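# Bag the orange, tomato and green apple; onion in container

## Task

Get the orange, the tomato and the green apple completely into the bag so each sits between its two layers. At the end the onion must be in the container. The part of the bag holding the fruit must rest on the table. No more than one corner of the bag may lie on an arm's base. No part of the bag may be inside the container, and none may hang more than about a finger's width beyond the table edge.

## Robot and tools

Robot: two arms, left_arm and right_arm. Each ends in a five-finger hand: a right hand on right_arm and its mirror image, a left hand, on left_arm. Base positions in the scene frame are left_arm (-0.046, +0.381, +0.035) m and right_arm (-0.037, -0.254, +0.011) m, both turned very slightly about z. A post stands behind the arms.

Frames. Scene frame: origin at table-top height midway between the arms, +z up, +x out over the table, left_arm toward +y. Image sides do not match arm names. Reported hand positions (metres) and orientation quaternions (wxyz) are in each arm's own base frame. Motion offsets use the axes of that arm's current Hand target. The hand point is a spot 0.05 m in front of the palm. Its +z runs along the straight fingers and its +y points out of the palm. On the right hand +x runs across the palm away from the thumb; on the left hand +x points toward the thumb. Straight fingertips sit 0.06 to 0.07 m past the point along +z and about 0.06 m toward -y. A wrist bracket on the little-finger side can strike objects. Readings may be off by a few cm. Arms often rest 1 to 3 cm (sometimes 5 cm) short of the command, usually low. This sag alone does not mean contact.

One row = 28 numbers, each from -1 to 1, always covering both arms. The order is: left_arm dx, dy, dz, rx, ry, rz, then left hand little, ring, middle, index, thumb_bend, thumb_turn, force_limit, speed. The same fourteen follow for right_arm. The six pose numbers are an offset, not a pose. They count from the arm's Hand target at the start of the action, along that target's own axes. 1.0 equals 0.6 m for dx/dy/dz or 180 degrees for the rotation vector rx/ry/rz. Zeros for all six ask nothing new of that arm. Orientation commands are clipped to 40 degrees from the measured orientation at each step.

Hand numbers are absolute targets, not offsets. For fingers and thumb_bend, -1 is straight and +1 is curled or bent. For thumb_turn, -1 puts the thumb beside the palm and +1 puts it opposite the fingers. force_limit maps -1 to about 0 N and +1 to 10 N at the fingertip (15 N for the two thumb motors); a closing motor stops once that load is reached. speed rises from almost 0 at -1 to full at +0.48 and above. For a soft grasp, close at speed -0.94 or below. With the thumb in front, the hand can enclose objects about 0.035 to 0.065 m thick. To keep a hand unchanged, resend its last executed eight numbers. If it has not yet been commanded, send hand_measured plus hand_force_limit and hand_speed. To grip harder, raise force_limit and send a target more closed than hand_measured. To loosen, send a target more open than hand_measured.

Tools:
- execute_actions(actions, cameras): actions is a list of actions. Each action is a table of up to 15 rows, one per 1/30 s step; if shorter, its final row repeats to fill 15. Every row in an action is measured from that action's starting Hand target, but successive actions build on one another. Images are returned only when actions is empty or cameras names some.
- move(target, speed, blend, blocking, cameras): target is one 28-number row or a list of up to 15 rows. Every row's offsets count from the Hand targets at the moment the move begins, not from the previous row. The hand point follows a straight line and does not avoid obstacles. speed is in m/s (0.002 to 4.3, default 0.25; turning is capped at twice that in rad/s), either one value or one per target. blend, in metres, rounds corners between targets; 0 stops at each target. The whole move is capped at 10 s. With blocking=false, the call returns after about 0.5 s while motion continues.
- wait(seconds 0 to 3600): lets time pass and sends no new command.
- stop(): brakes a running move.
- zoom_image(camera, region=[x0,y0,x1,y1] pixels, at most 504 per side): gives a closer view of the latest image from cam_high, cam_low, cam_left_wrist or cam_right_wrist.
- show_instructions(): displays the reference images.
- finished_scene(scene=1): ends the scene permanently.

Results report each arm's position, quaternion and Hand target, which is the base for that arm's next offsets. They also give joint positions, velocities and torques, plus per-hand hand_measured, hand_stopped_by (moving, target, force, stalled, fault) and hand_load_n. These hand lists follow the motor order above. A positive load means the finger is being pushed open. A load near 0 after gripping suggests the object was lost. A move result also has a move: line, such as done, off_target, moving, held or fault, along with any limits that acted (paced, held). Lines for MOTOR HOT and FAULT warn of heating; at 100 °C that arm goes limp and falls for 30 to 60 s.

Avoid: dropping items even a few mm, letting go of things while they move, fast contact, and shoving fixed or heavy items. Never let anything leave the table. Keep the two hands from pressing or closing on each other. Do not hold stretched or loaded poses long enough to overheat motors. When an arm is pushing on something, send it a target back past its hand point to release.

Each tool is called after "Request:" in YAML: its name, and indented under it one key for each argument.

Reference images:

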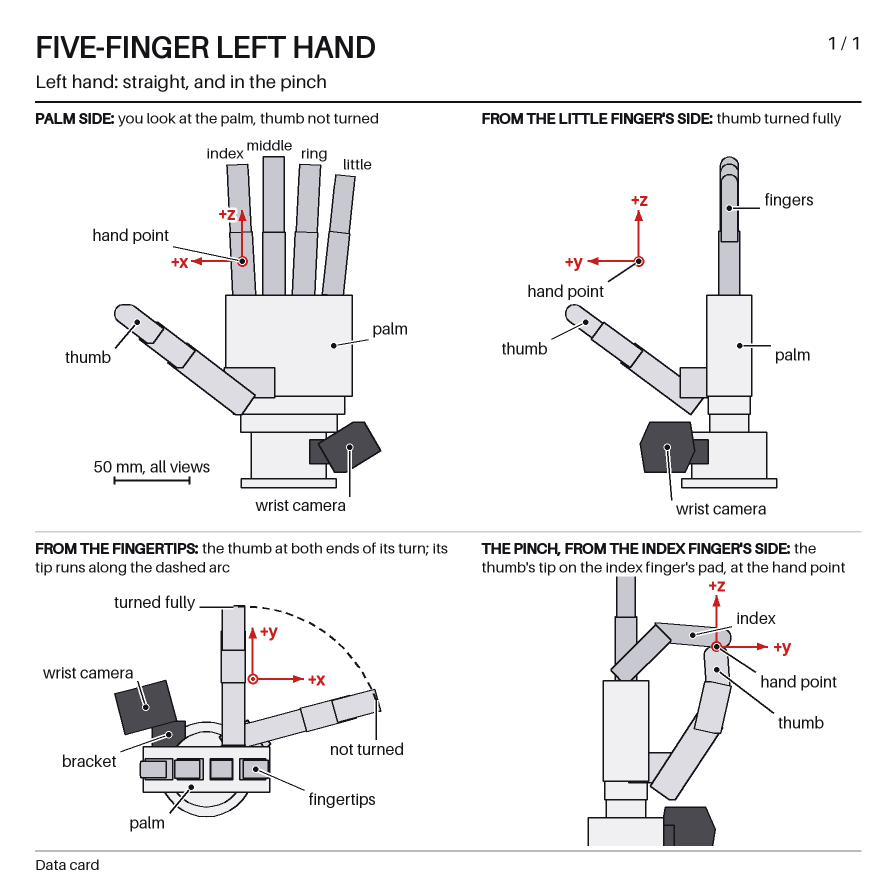

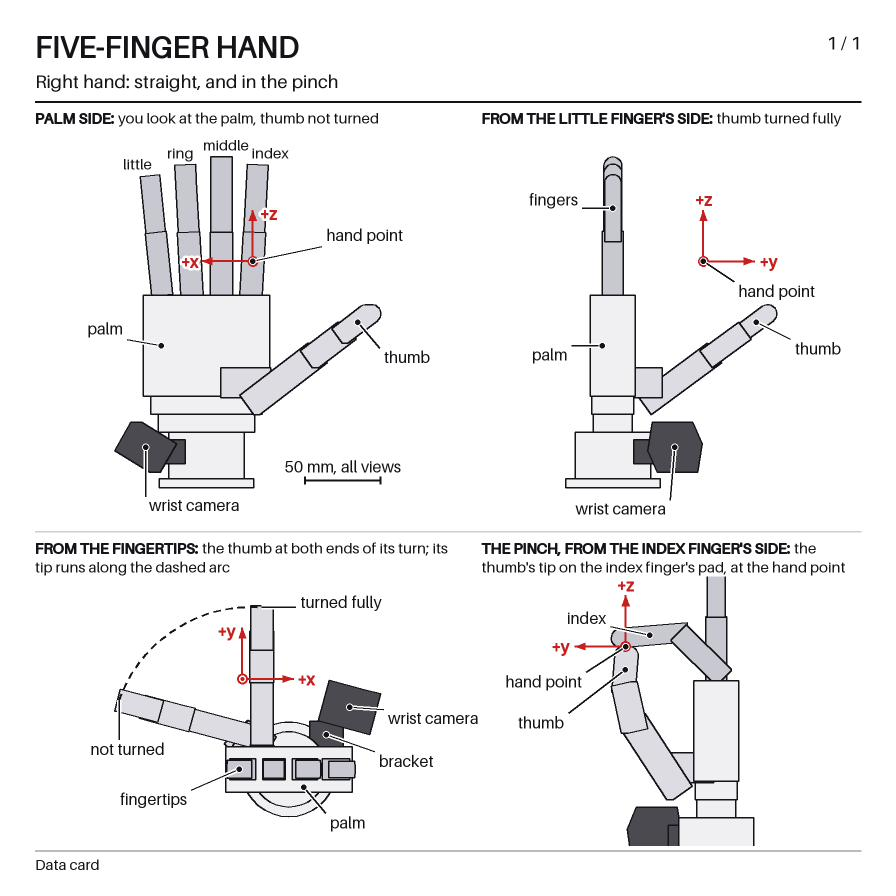

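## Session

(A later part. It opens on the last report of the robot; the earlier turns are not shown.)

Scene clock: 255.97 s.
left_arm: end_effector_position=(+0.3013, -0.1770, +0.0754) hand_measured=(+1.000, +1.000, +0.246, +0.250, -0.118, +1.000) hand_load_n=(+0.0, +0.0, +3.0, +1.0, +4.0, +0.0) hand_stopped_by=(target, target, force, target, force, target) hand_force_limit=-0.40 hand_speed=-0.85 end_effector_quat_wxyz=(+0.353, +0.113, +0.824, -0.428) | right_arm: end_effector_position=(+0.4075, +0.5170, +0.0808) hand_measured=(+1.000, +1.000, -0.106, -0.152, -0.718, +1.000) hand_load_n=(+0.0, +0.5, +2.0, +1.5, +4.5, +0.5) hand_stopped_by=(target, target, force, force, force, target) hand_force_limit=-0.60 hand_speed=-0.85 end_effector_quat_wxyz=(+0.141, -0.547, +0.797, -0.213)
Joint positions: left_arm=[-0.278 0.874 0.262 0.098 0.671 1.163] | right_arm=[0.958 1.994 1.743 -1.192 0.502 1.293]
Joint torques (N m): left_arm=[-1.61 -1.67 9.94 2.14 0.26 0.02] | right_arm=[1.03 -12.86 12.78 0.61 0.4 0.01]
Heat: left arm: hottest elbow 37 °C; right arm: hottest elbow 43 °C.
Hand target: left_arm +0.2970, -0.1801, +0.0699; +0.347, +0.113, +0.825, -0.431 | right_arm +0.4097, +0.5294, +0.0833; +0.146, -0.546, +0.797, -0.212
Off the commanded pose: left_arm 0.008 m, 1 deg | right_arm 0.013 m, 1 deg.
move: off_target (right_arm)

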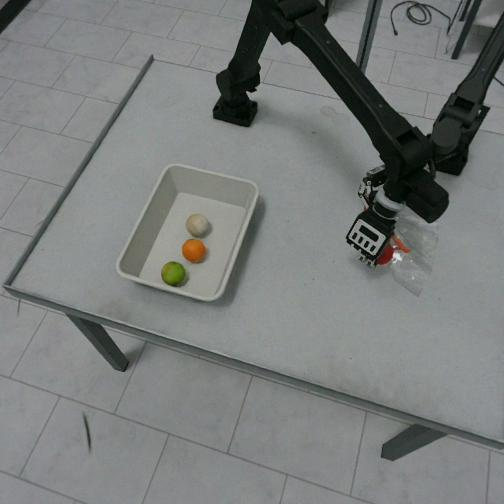

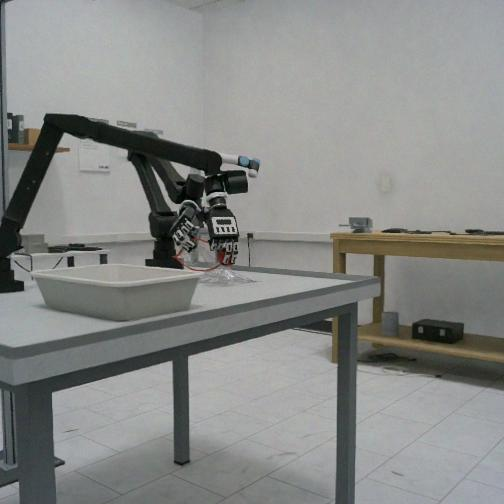

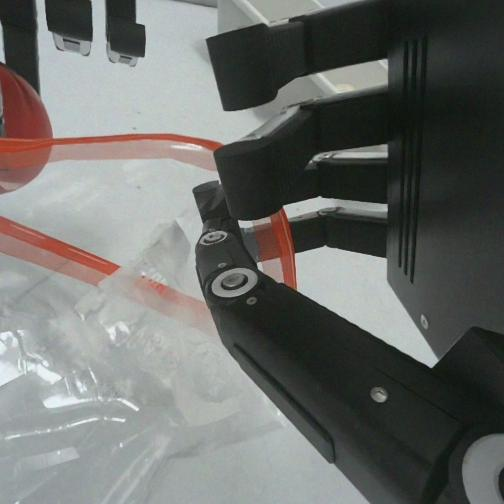

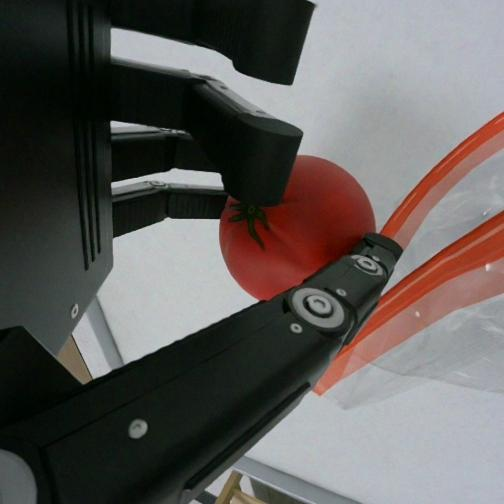

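Request:
move:
  target:
    - [0,0,0, 0,0,0, 1,1,0.25,0.25,0.1,1, -0.4, -0.85, 0.02,-0.0333,-0.0577,0,0,0, 1,1,0.2,0.2,0.0,1, -0.6, -0.85]
    - [0,0,0, 0,0,0, 1,1,0.25,0.25,0.1,1, -0.4, -0.85, 0.18,-0.0417,-0.0722,0,0,0, 1,1,0.2,0.2,0.0,1, -0.6, -0.85]
  speed: 0.1
  blend: [0.01,0]
  cameras: ["cam_high","cam_left_wrist","cam_right_wrist","cam_low"]

Request:
zoom_image:
  camera: "cam_high"
  region: [300, 140, 440, 280]

Request:
zoom_image:
  camera: "cam_low"
  region: [140, 190, 260, 310]

Request:
zoom_image:
  camera: "cam_right_wrist"
  region: [100, 100, 504, 504]

Scene clock: 260.27 s.
left_arm: end_effector_position=(+0.3013, -0.1770, +0.0754) hand_measured=(+1.000, +1.000, +0.246, +0.250, -0.118, +1.000) hand_load_n=(+0.0, +0.0, +3.5, +1.0, +4.0, +0.0) hand_stopped_by=(target, target, force, target, force, target) hand_force_limit=-0.40 hand_speed=-0.85 end_effector_quat_wxyz=(+0.353, +0.113, +0.824, -0.428) | right_arm: end_effector_position=(+0.3673, +0.4308, +0.1341) hand_measured=(+1.000, +1.000, -0.106, -0.152, -0.718, +1.000) hand_load_n=(+0.0, +0.0, +2.0, +1.5, +4.5, +0.5) hand_stopped_by=(target, target, force, force, force, target) hand_force_limit=-0.60 hand_speed=-0.85 end_effector_quat_wxyz=(+0.145, -0.547, +0.797, -0.213)
Joint positions: left_arm=[-0.278 0.874 0.262 0.098 0.671 1.163] | right_arm=[0.926 1.709 1.47 -1.179 0.5 1.256]
Joint torques (N m): left_arm=[-1.55 -1.61 9.94 2.15 0.26 0.02] | right_arm=[-0.38 -11.16 8.79 1.62 0.24 -0.12]
Heat: left arm: hottest elbow 36 °C; right arm: hottest elbow 43 °C.
Hand target: left_arm +0.2970, -0.1801, +0.0699; +0.347, +0.113, +0.825, -0.431 | right_arm +0.3707, +0.4287, +0.1330; +0.146, -0.546, +0.797, -0.211
Off the commanded pose: left_arm 0.008 m, 1 deg | right_arm 0.004 m, 0 deg.
move: done

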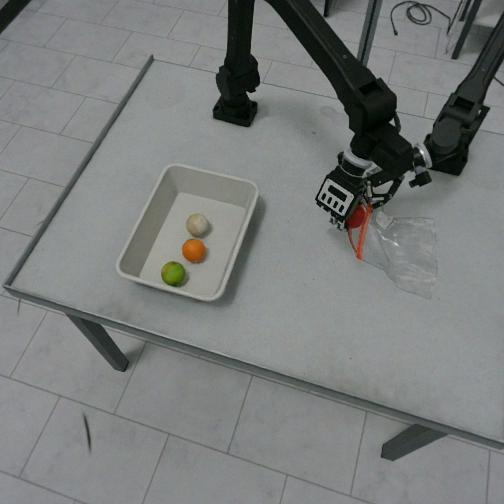

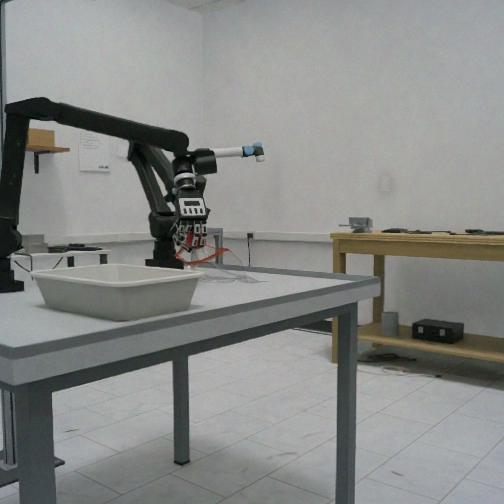

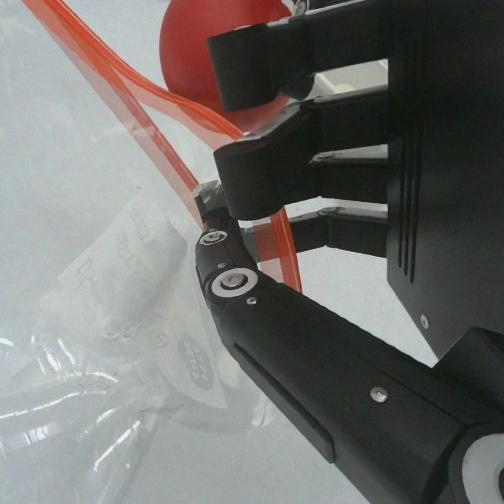

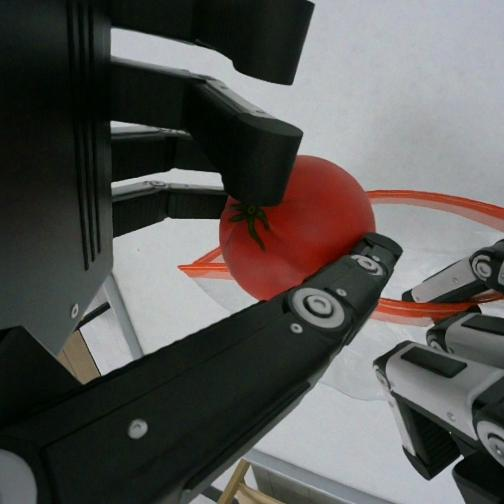

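Scaled by 3.600.

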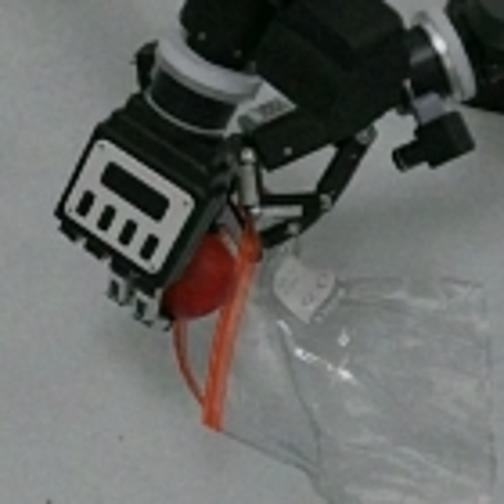

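Scaled by 4.200.

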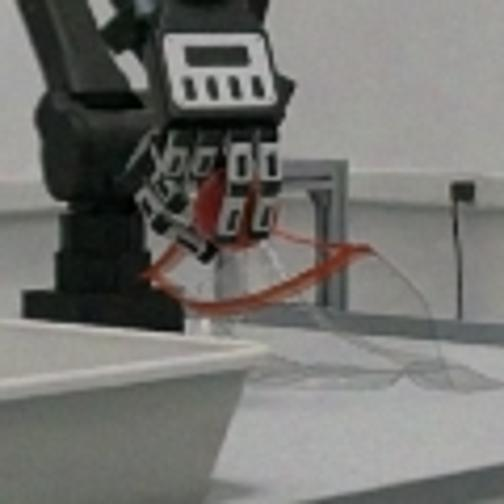

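Scaled by 1.248.

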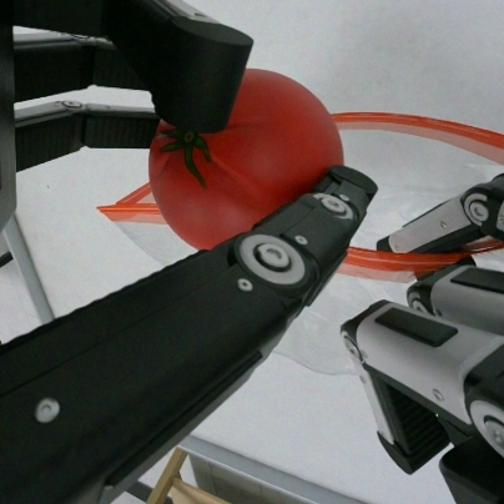

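Request:
move:
  target:
    - [0,0,0, 0,0,0, 1,1,0.25,0.25,0.1,1, -0.4, -0.85, 0,-0.025,-0.0433,0,0,0, 1,1,0.2,0.2,0.0,1, -0.6, -0.85]
    - [0,0,0, 0,0,0, 1,1,0.25,0.25,0.1,1, -0.4, -0.85, 0.0642,-0.0342,-0.0535,0,0.0833,0.1443, 1,1,0.2,0.2,0.0,1, -0.6, -0.85]
  speed: 0.12
  blend: [0.01,0]
  cameras: ["cam_high","cam_left_wrist","cam_right_wrist","cam_low"]

Request:
zoom_image:
  camera: "cam_high"
  region: [300, 140, 440, 280]

Request:
zoom_image:
  camera: "cam_low"
  region: [140, 190, 260, 310]

Request:
zoom_image:
  camera: "cam_right_wrist"
  region: [100, 100, 504, 504]

Scene clock: 278.23 s.
left_arm: end_effector_position=(+0.3013, -0.1770, +0.0754) hand_measured=(+1.000, +1.000, +0.246, +0.250, -0.118, +1.000) hand_load_n=(+0.0, +0.0, +3.0, +1.0, +4.5, +0.0) hand_stopped_by=(target, target, force, target, force, target) hand_force_limit=-0.40 hand_speed=-0.85 end_effector_quat_wxyz=(+0.353, +0.113, +0.824, -0.428) | right_arm: end_effector_position=(+0.3517, +0.3833, +0.1629) hand_measured=(+1.000, +1.000, -0.106, -0.152, -0.718, +1.000) hand_load_n=(+0.5, +0.0, +2.0, +1.5, +4.5, +0.5) hand_stopped_by=(target, target, force, force, force, target) hand_force_limit=-0.60 hand_speed=-0.85 end_effector_quat_wxyz=(+0.079, -0.327, +0.908, -0.247)
Joint positions: left_arm=[-0.278 0.874 0.262 0.098 0.671 1.163] | right_arm=[0.926 1.697 1.531 -1.559 0.505 1.845]
Joint torques (N m): left_arm=[-1.61 -1.61 9.94 2.15 0.26 0.02] | right_arm=[0.21 -9.64 12.38 0.05 0.24 0.03]
Heat: left arm: hottest elbow 36 °C; right arm: hottest elbow 42 °C.
Hand target: left_arm +0.2970, -0.1801, +0.0699; +0.347, +0.113, +0.825, -0.431 | right_arm +0.3585, +0.3920, +0.1709; +0.086, -0.321, +0.911, -0.242
Off the commanded pose: left_arm 0.008 m, 1 deg | right_arm 0.014 m, 1 deg.
move: off_target (right_arm)

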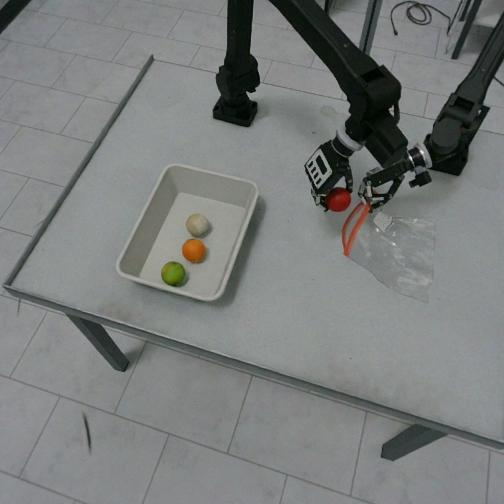

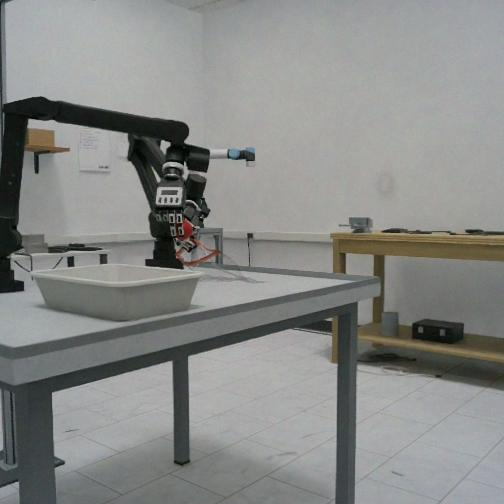

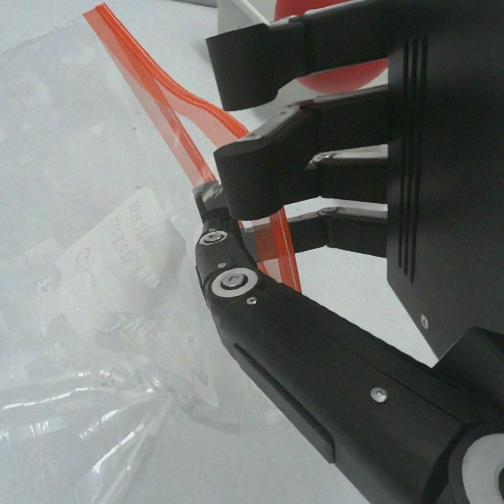

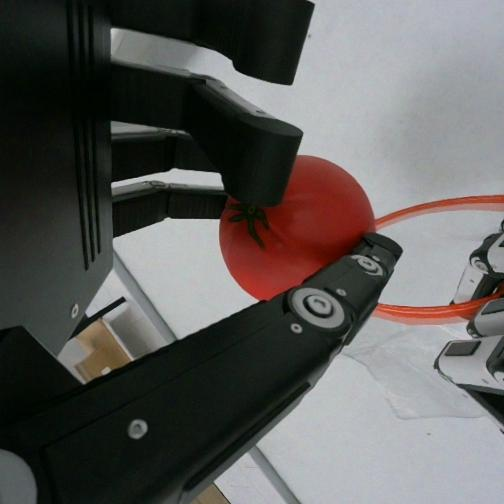

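Scaled by 3.600.

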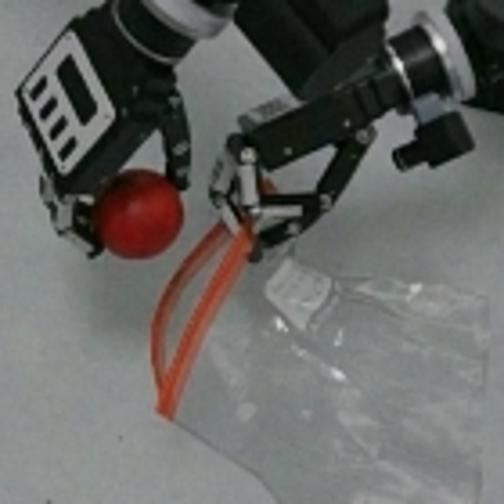

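Scaled by 4.200.

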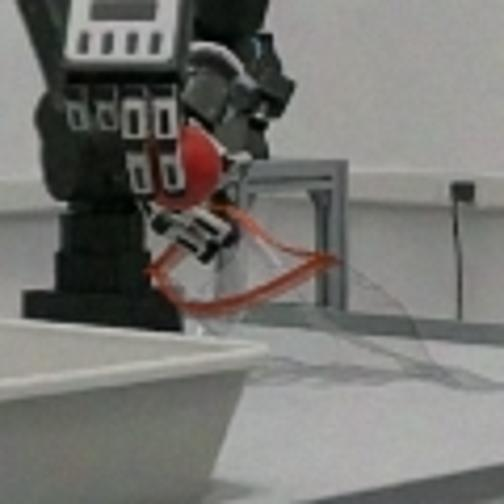

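Scaled by 1.248.

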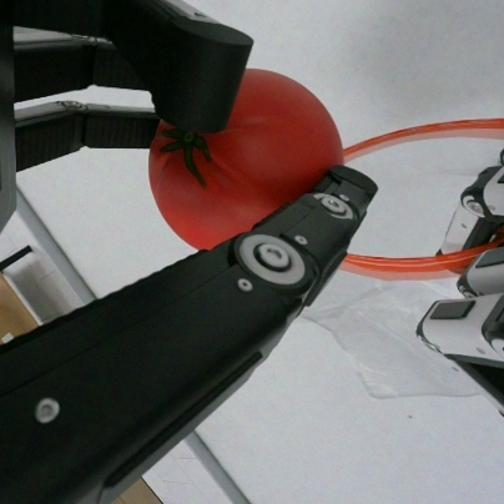

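Request:
move:
  target: [0,0,0, 0,0,0, 1,1,0.25,0.25,0.1,1, -0.4, -0.85, -0.0762,0.0343,0.0033,0,-0.05,-0.0866, 1,1,0.2,0.2,0.0,1, -0.6, -0.85]
  speed: 0.08
  cameras: ["cam_high","cam_left_wrist","cam_right_wrist","cam_low"]

Request:
zoom_image:
  camera: "cam_high"
  region: [300, 140, 440, 280]

Request:
zoom_image:
  camera: "cam_low"
  region: [140, 190, 260, 310]

Request:
zoom_image:
  camera: "cam_right_wrist"
  region: [100, 100, 504, 504]

Scene clock: 288.03 s.
left_arm: end_effector_position=(+0.3013, -0.1770, +0.0754) hand_measured=(+1.000, +1.000, +0.246, +0.250, -0.118, +1.000) hand_load_n=(+0.0, +0.0, +3.5, +1.0, +4.5, +0.0) hand_stopped_by=(target, target, force, target, force, target) hand_force_limit=-0.40 hand_speed=-0.85 end_effector_quat_wxyz=(+0.353, +0.113, +0.824, -0.428) | right_arm: end_effector_position=(+0.3713, +0.4233, +0.1557) hand_measured=(+1.000, +1.000, -0.106, -0.152, -0.718, +1.000) hand_load_n=(+0.0, +0.0, +2.0, +1.5, +4.5, +0.5) hand_stopped_by=(target, target, force, force, force, target) hand_force_limit=-0.60 hand_speed=-0.85 end_effector_quat_wxyz=(+0.114, -0.462, +0.849, -0.230)
Joint positions: left_arm=[-0.278 0.874 0.262 0.098 0.671 1.163] | right_arm=[0.926 1.743 1.577 -1.387 0.519 1.496]
Joint torques (N m): left_arm=[-1.49 -1.61 9.94 2.14 0.26 0.02] | right_arm=[-0.21 -9.82 12.77 1.26 0.35 -0.12]
Heat: left arm: hottest elbow 35 °C; right arm: hottest elbow 42 °C.
Hand target: left_arm +0.2970, -0.1801, +0.0699; +0.347, +0.113, +0.825, -0.431 | right_arm +0.3836, +0.4338, +0.1592; +0.123, -0.460, +0.850, -0.226
Off the commanded pose: left_arm 0.008 m, 1 deg | right_arm 0.017 m, 1 deg.
move: off_target (right_arm)

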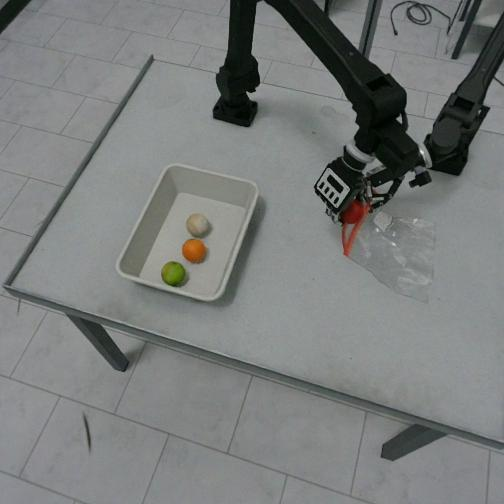

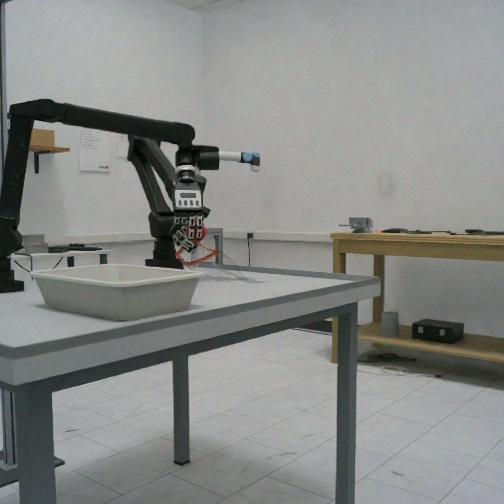

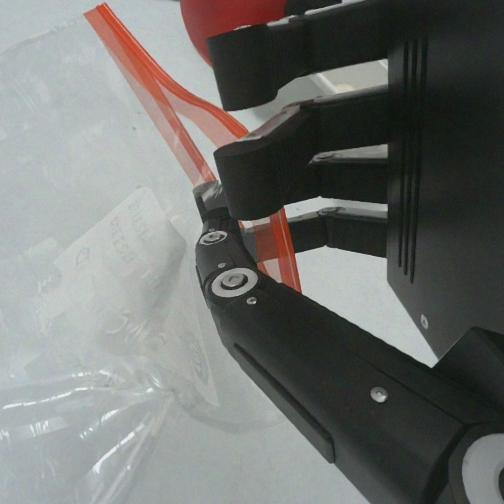

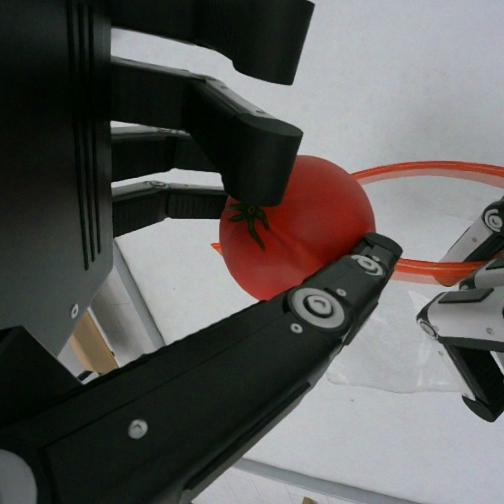

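Scaled by 3.600.

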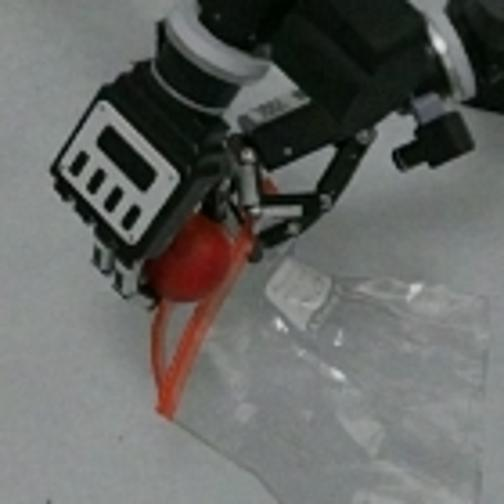

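Scaled by 4.200.

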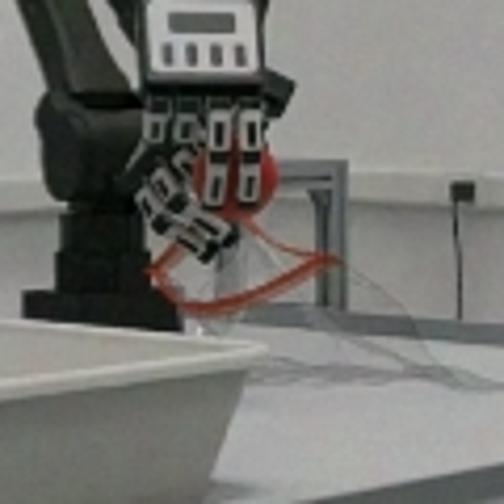

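Scaled by 1.248.

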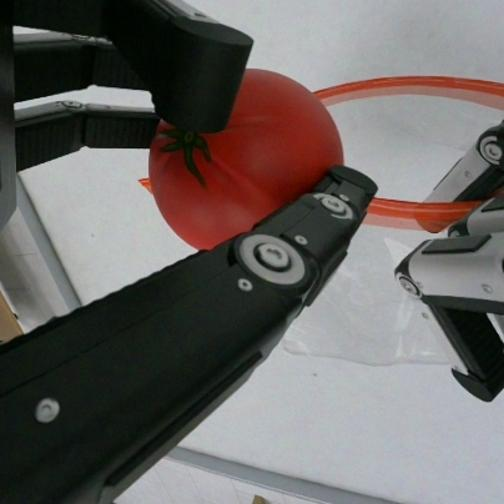

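Request:
move:
  target: [0,0,0, 0,0,0, 1,1,0.25,0.25,0.1,1, -0.4, -0.85, 0,0.0583,0.101,0,0,0, 1,1,0.2,0.2,0.0,1, -0.6, -0.85]
  speed: 0.08
  cameras: ["cam_high","cam_left_wrist","cam_right_wrist","cam_low"]

Request:
zoom_image:
  camera: "cam_high"
  region: [300, 140, 440, 280]

Request:
zoom_image:
  camera: "cam_low"
  region: [140, 190, 260, 310]

Request:
zoom_image:
  camera: "cam_right_wrist"
  region: [100, 100, 504, 504]

Scene clock: 294.50 s.
left_arm: end_effector_position=(+0.3013, -0.1770, +0.0754) hand_measured=(+1.000, +1.000, +0.246, +0.250, -0.118, +1.000) hand_load_n=(+0.0, +0.0, +3.5, +0.5, +4.0, +0.0) hand_stopped_by=(target, target, force, target, force, target) hand_force_limit=-0.40 hand_speed=-0.85 end_effector_quat_wxyz=(+0.353, +0.113, +0.824, -0.428) | right_arm: end_effector_position=(+0.3807, +0.4358, +0.1017) hand_measured=(+1.000, +1.000, -0.106, -0.152, -0.718, +1.000) hand_load_n=(+0.0, +0.0, +2.0, +1.5, +4.5, +0.5) hand_stopped_by=(target, target, force, force, force, target) hand_force_limit=-0.60 hand_speed=-0.85 end_effector_quat_wxyz=(+0.131, -0.458, +0.851, -0.222)
Joint positions: left_arm=[-0.278 0.874 0.262 0.098 0.671 1.163] | right_arm=[0.926 1.79 1.493 -1.217 0.519 1.495]
Joint torques (N m): left_arm=[-1.61 -1.73 9.95 2.15 0.26 0.02] | right_arm=[-0.15 -10.34 8.64 1.36 0.34 -0.11]
Heat: left arm: hottest elbow 35 °C; right arm: hottest elbow 43 °C.
Hand target: left_arm +0.2970, -0.1801, +0.0699; +0.347, +0.113, +0.825, -0.431 | right_arm +0.3834, +0.4340, +0.0892; +0.123, -0.460, +0.850, -0.226
Off the commanded pose: left_arm 0.008 m, 1 deg | right_arm 0.013 m, 1 deg.
move: off_target (right_arm)

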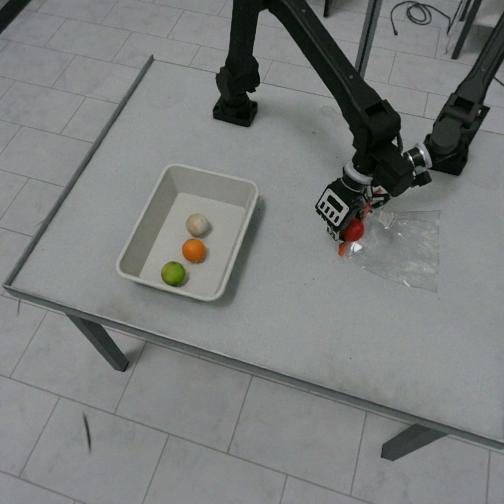

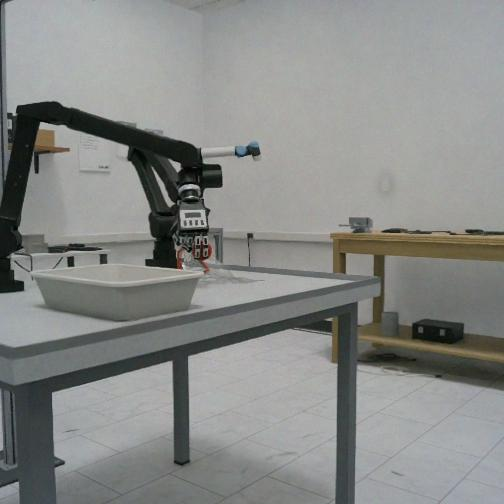

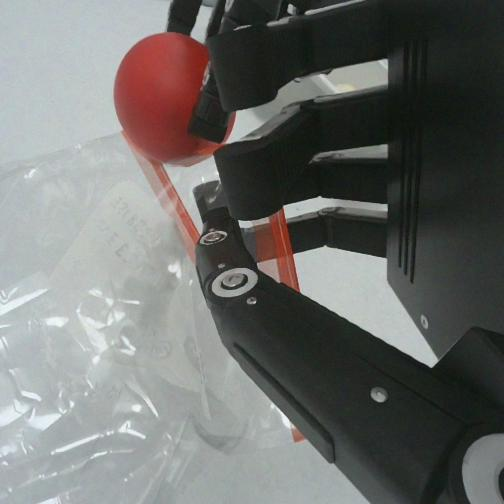

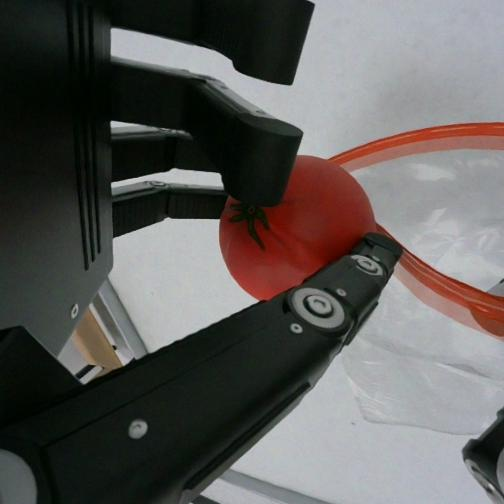

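Scaled by 3.600.

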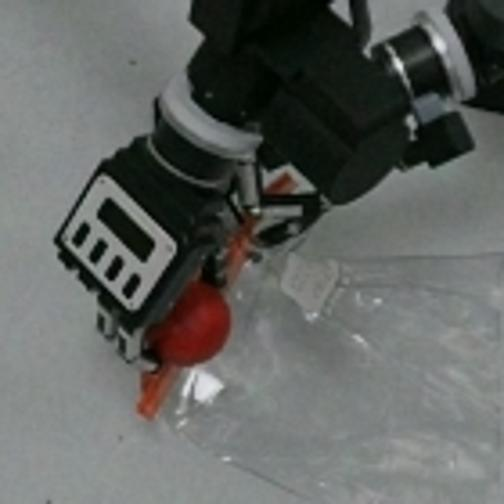

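Scaled by 4.200.

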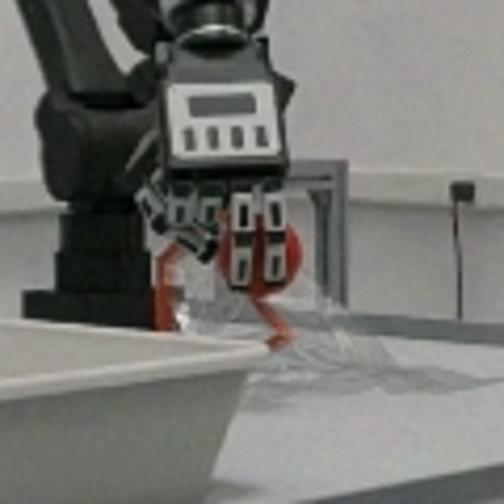

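Scaled by 1.248.

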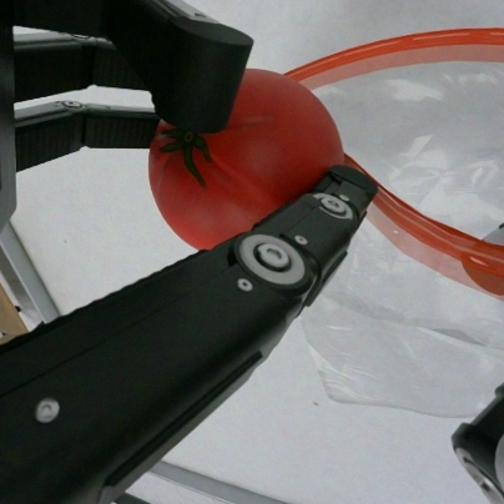

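Request:
move:
  target:
    - [0,0,0, 0,0,0, 1,1,0.25,0.25,0.1,1, -0.4, -0.85, 0,-0.0673,-0.1166,0,0,0, 1,1,0.2,0.2,0.0,1, -0.6, -0.85]
    - [0,0,0, 0,0,0, 1,1,0.25,0.25,0.1,1, -0.4, -0.85, 0.0505,-0.066,-0.0867,0,0.05,0.0866, 1,1,0.2,0.2,0.0,1, -0.6, -0.85]
  speed: 0.12
  blend: [0.005,0]
  cameras: ["cam_high","cam_left_wrist","cam_right_wrist","cam_low"]

Request:
zoom_image:
  camera: "cam_high"
  region: [300, 140, 440, 280]

Request:
zoom_image:
  camera: "cam_low"
  region: [140, 190, 260, 310]

Request:
zoom_image:
  camera: "cam_right_wrist"
  region: [100, 100, 504, 504]

Scene clock: 318.37 s.
left_arm: end_effector_position=(+0.3013, -0.1770, +0.0754) hand_measured=(+1.000, +1.000, +0.246, +0.250, -0.118, +1.000) hand_load_n=(+0.0, +0.0, +3.5, +1.0, +4.0, +0.0) hand_stopped_by=(target, target, force, target, force, target) hand_force_limit=-0.40 hand_speed=-0.85 end_effector_quat_wxyz=(+0.353, +0.113, +0.824, -0.428) | right_arm: end_effector_position=(+0.3724, +0.4098, +0.1583) hand_measured=(+1.000, +1.000, -0.106, -0.152, -0.718, +1.000) hand_load_n=(+0.0, +0.0, +2.0, +1.5, +4.5, +0.0) hand_stopped_by=(target, target, force, force, force, target) hand_force_limit=-0.60 hand_speed=-0.85 end_effector_quat_wxyz=(+0.094, -0.327, +0.909, -0.238)
Joint positions: left_arm=[-0.278 0.874 0.262 0.098 0.671 1.163] | right_arm=[0.925 1.76 1.603 -1.529 0.506 1.835]
Joint torques (N m): left_arm=[-1.55 -1.61 9.94 2.14 0.26 0.02] | right_arm=[-0.38 -11.05 8.59 0.13 0.24 0.04]
Heat: left arm: hottest elbow 35 °C; right arm: hottest elbow 41 °C.
Hand target: left_arm +0.2970, -0.1801, +0.0699; +0.347, +0.113, +0.825, -0.431 | right_arm +0.3739, +0.4040, +0.1540; +0.086, -0.321, +0.911, -0.242
Off the commanded pose: left_arm 0.008 m, 1 deg | right_arm 0.008 m, 1 deg.
move: done

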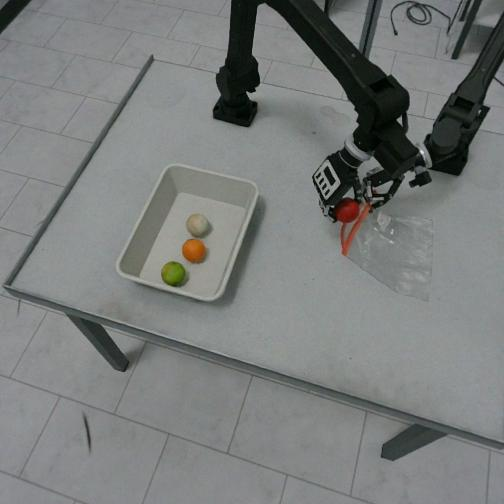

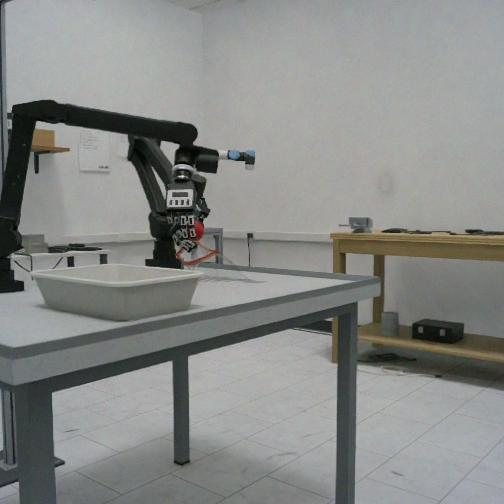

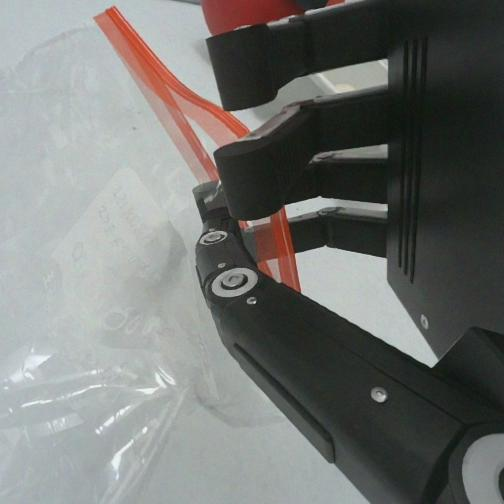

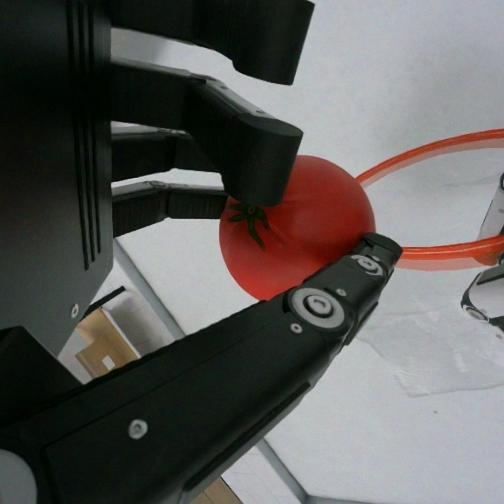

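Scaled by 3.600.

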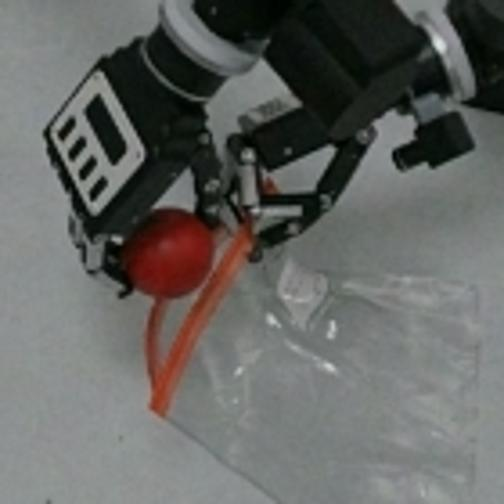

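Scaled by 4.200.

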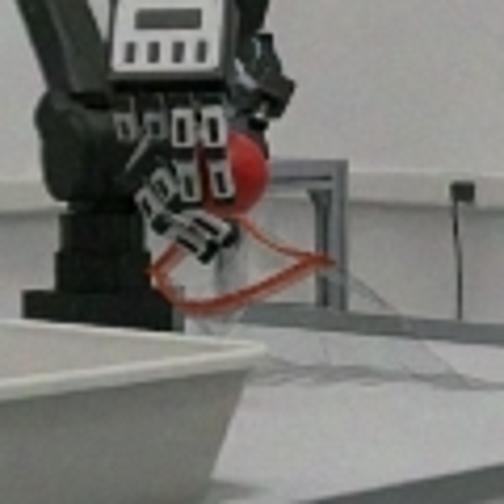

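Scaled by 1.248.

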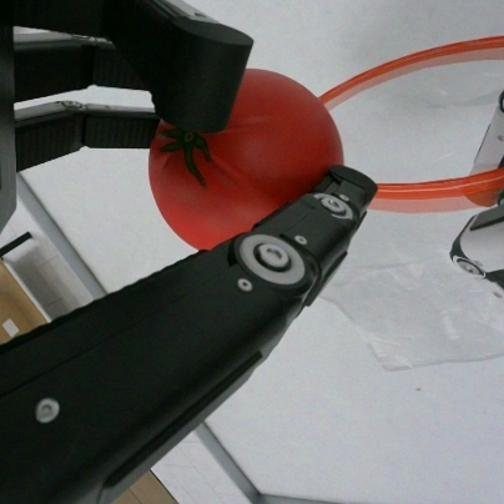

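Request:
execute_actions:
  actions: []

Scene clock: 321.43 s.
left_arm: end_effector_position=(+0.3013, -0.1770, +0.0754) hand_measured=(+1.000, +1.000, +0.246, +0.250, -0.118, +1.000) hand_load_n=(+0.0, +0.0, +3.5, +0.5, +4.0, +0.0) hand_stopped_by=(target, target, force, target, force, target) hand_force_limit=-0.40 hand_speed=-0.85 end_effector_quat_wxyz=(+0.353, +0.113, +0.824, -0.428) | right_arm: end_effector_position=(+0.3724, +0.4098, +0.1583) hand_measured=(+1.000, +1.000, -0.106, -0.152, -0.718, +1.000) hand_load_n=(+0.0, +0.0, +2.0, +1.5, +4.5, +0.0) hand_stopped_by=(target, target, force, force, force, target) hand_force_limit=-0.60 hand_speed=-0.85 end_effector_quat_wxyz=(+0.094, -0.327, +0.910, -0.238)
Joint positions: left_arm=[-0.278 0.874 0.262 0.098 0.671 1.163] | right_arm=[0.925 1.76 1.603 -1.529 0.506 1.835]
Joint velocities: within noise
Joint torques (N m): left_arm=[-1.55 -1.61 9.94 2.14 0.26 0.03] | right_arm=[-0.44 -11.05 8.61 0.12 0.24 0.03]
Motor temperatures (°C): left_arm=[31 33 35 30 27 27] | right_arm=[28 36 41 28 31 28]
Heat: left arm: hottest elbow 35 °C; right arm: hottest elbow 41 °C.
Hand target: left_arm +0.2970, -0.1801, +0.0699; +0.347, +0.113, +0.825, -0.431 | right_arm +0.3739, +0.4039, +0.1540; +0.086, -0.321, +0.911, -0.242
Off the commanded pose: left_arm 0.008 m, 1 deg | right_arm 0.008 m, 1 deg.

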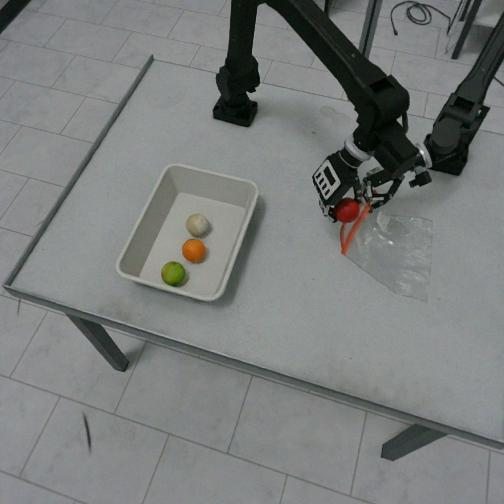

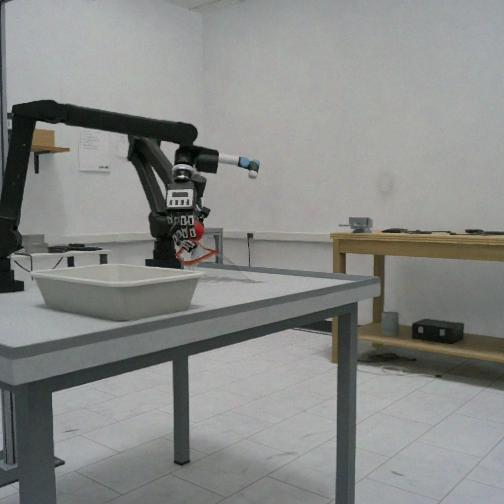

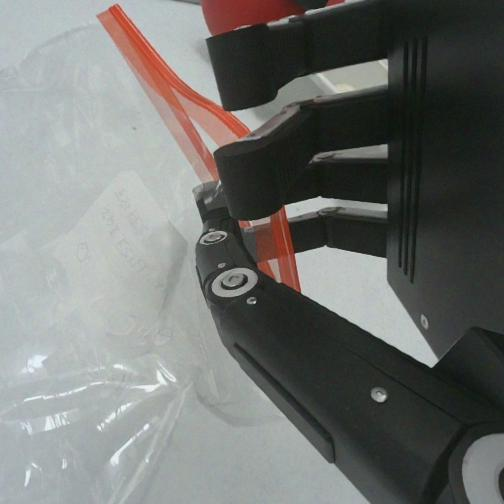

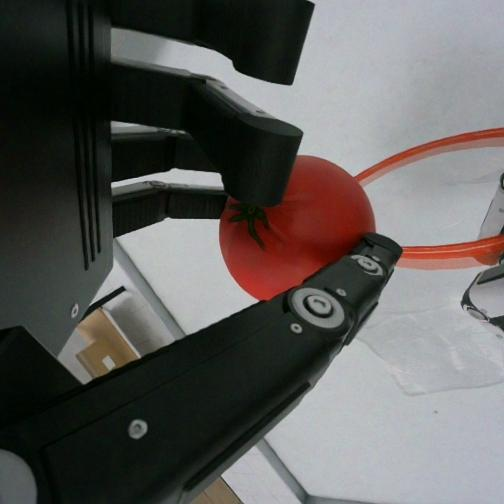

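Request:
zoom_image:
  camera: "cam_high"
  region: [290, 150, 450, 310]

Request:
zoom_image:
  camera: "cam_low"
  region: [130, 190, 290, 310]

Request:
zoom_image:
  camera: "cam_right_wrist"
  region: [150, 80, 504, 430]

Scaled by 3.150.

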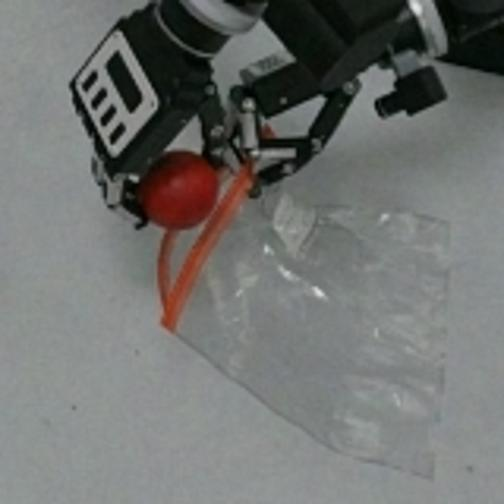

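Scaled by 3.150.

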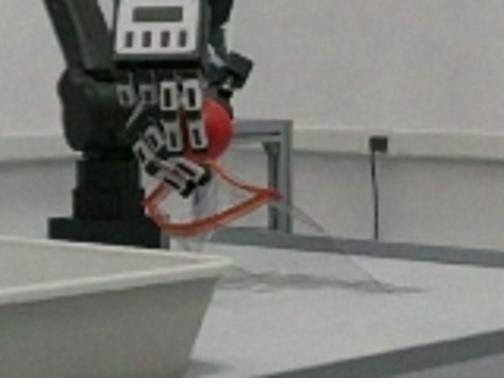

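Scaled by 1.424.

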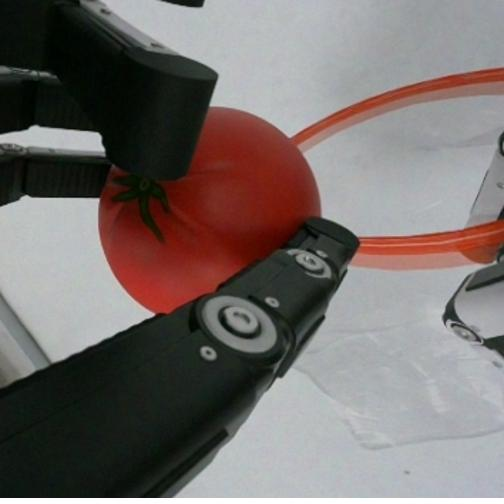

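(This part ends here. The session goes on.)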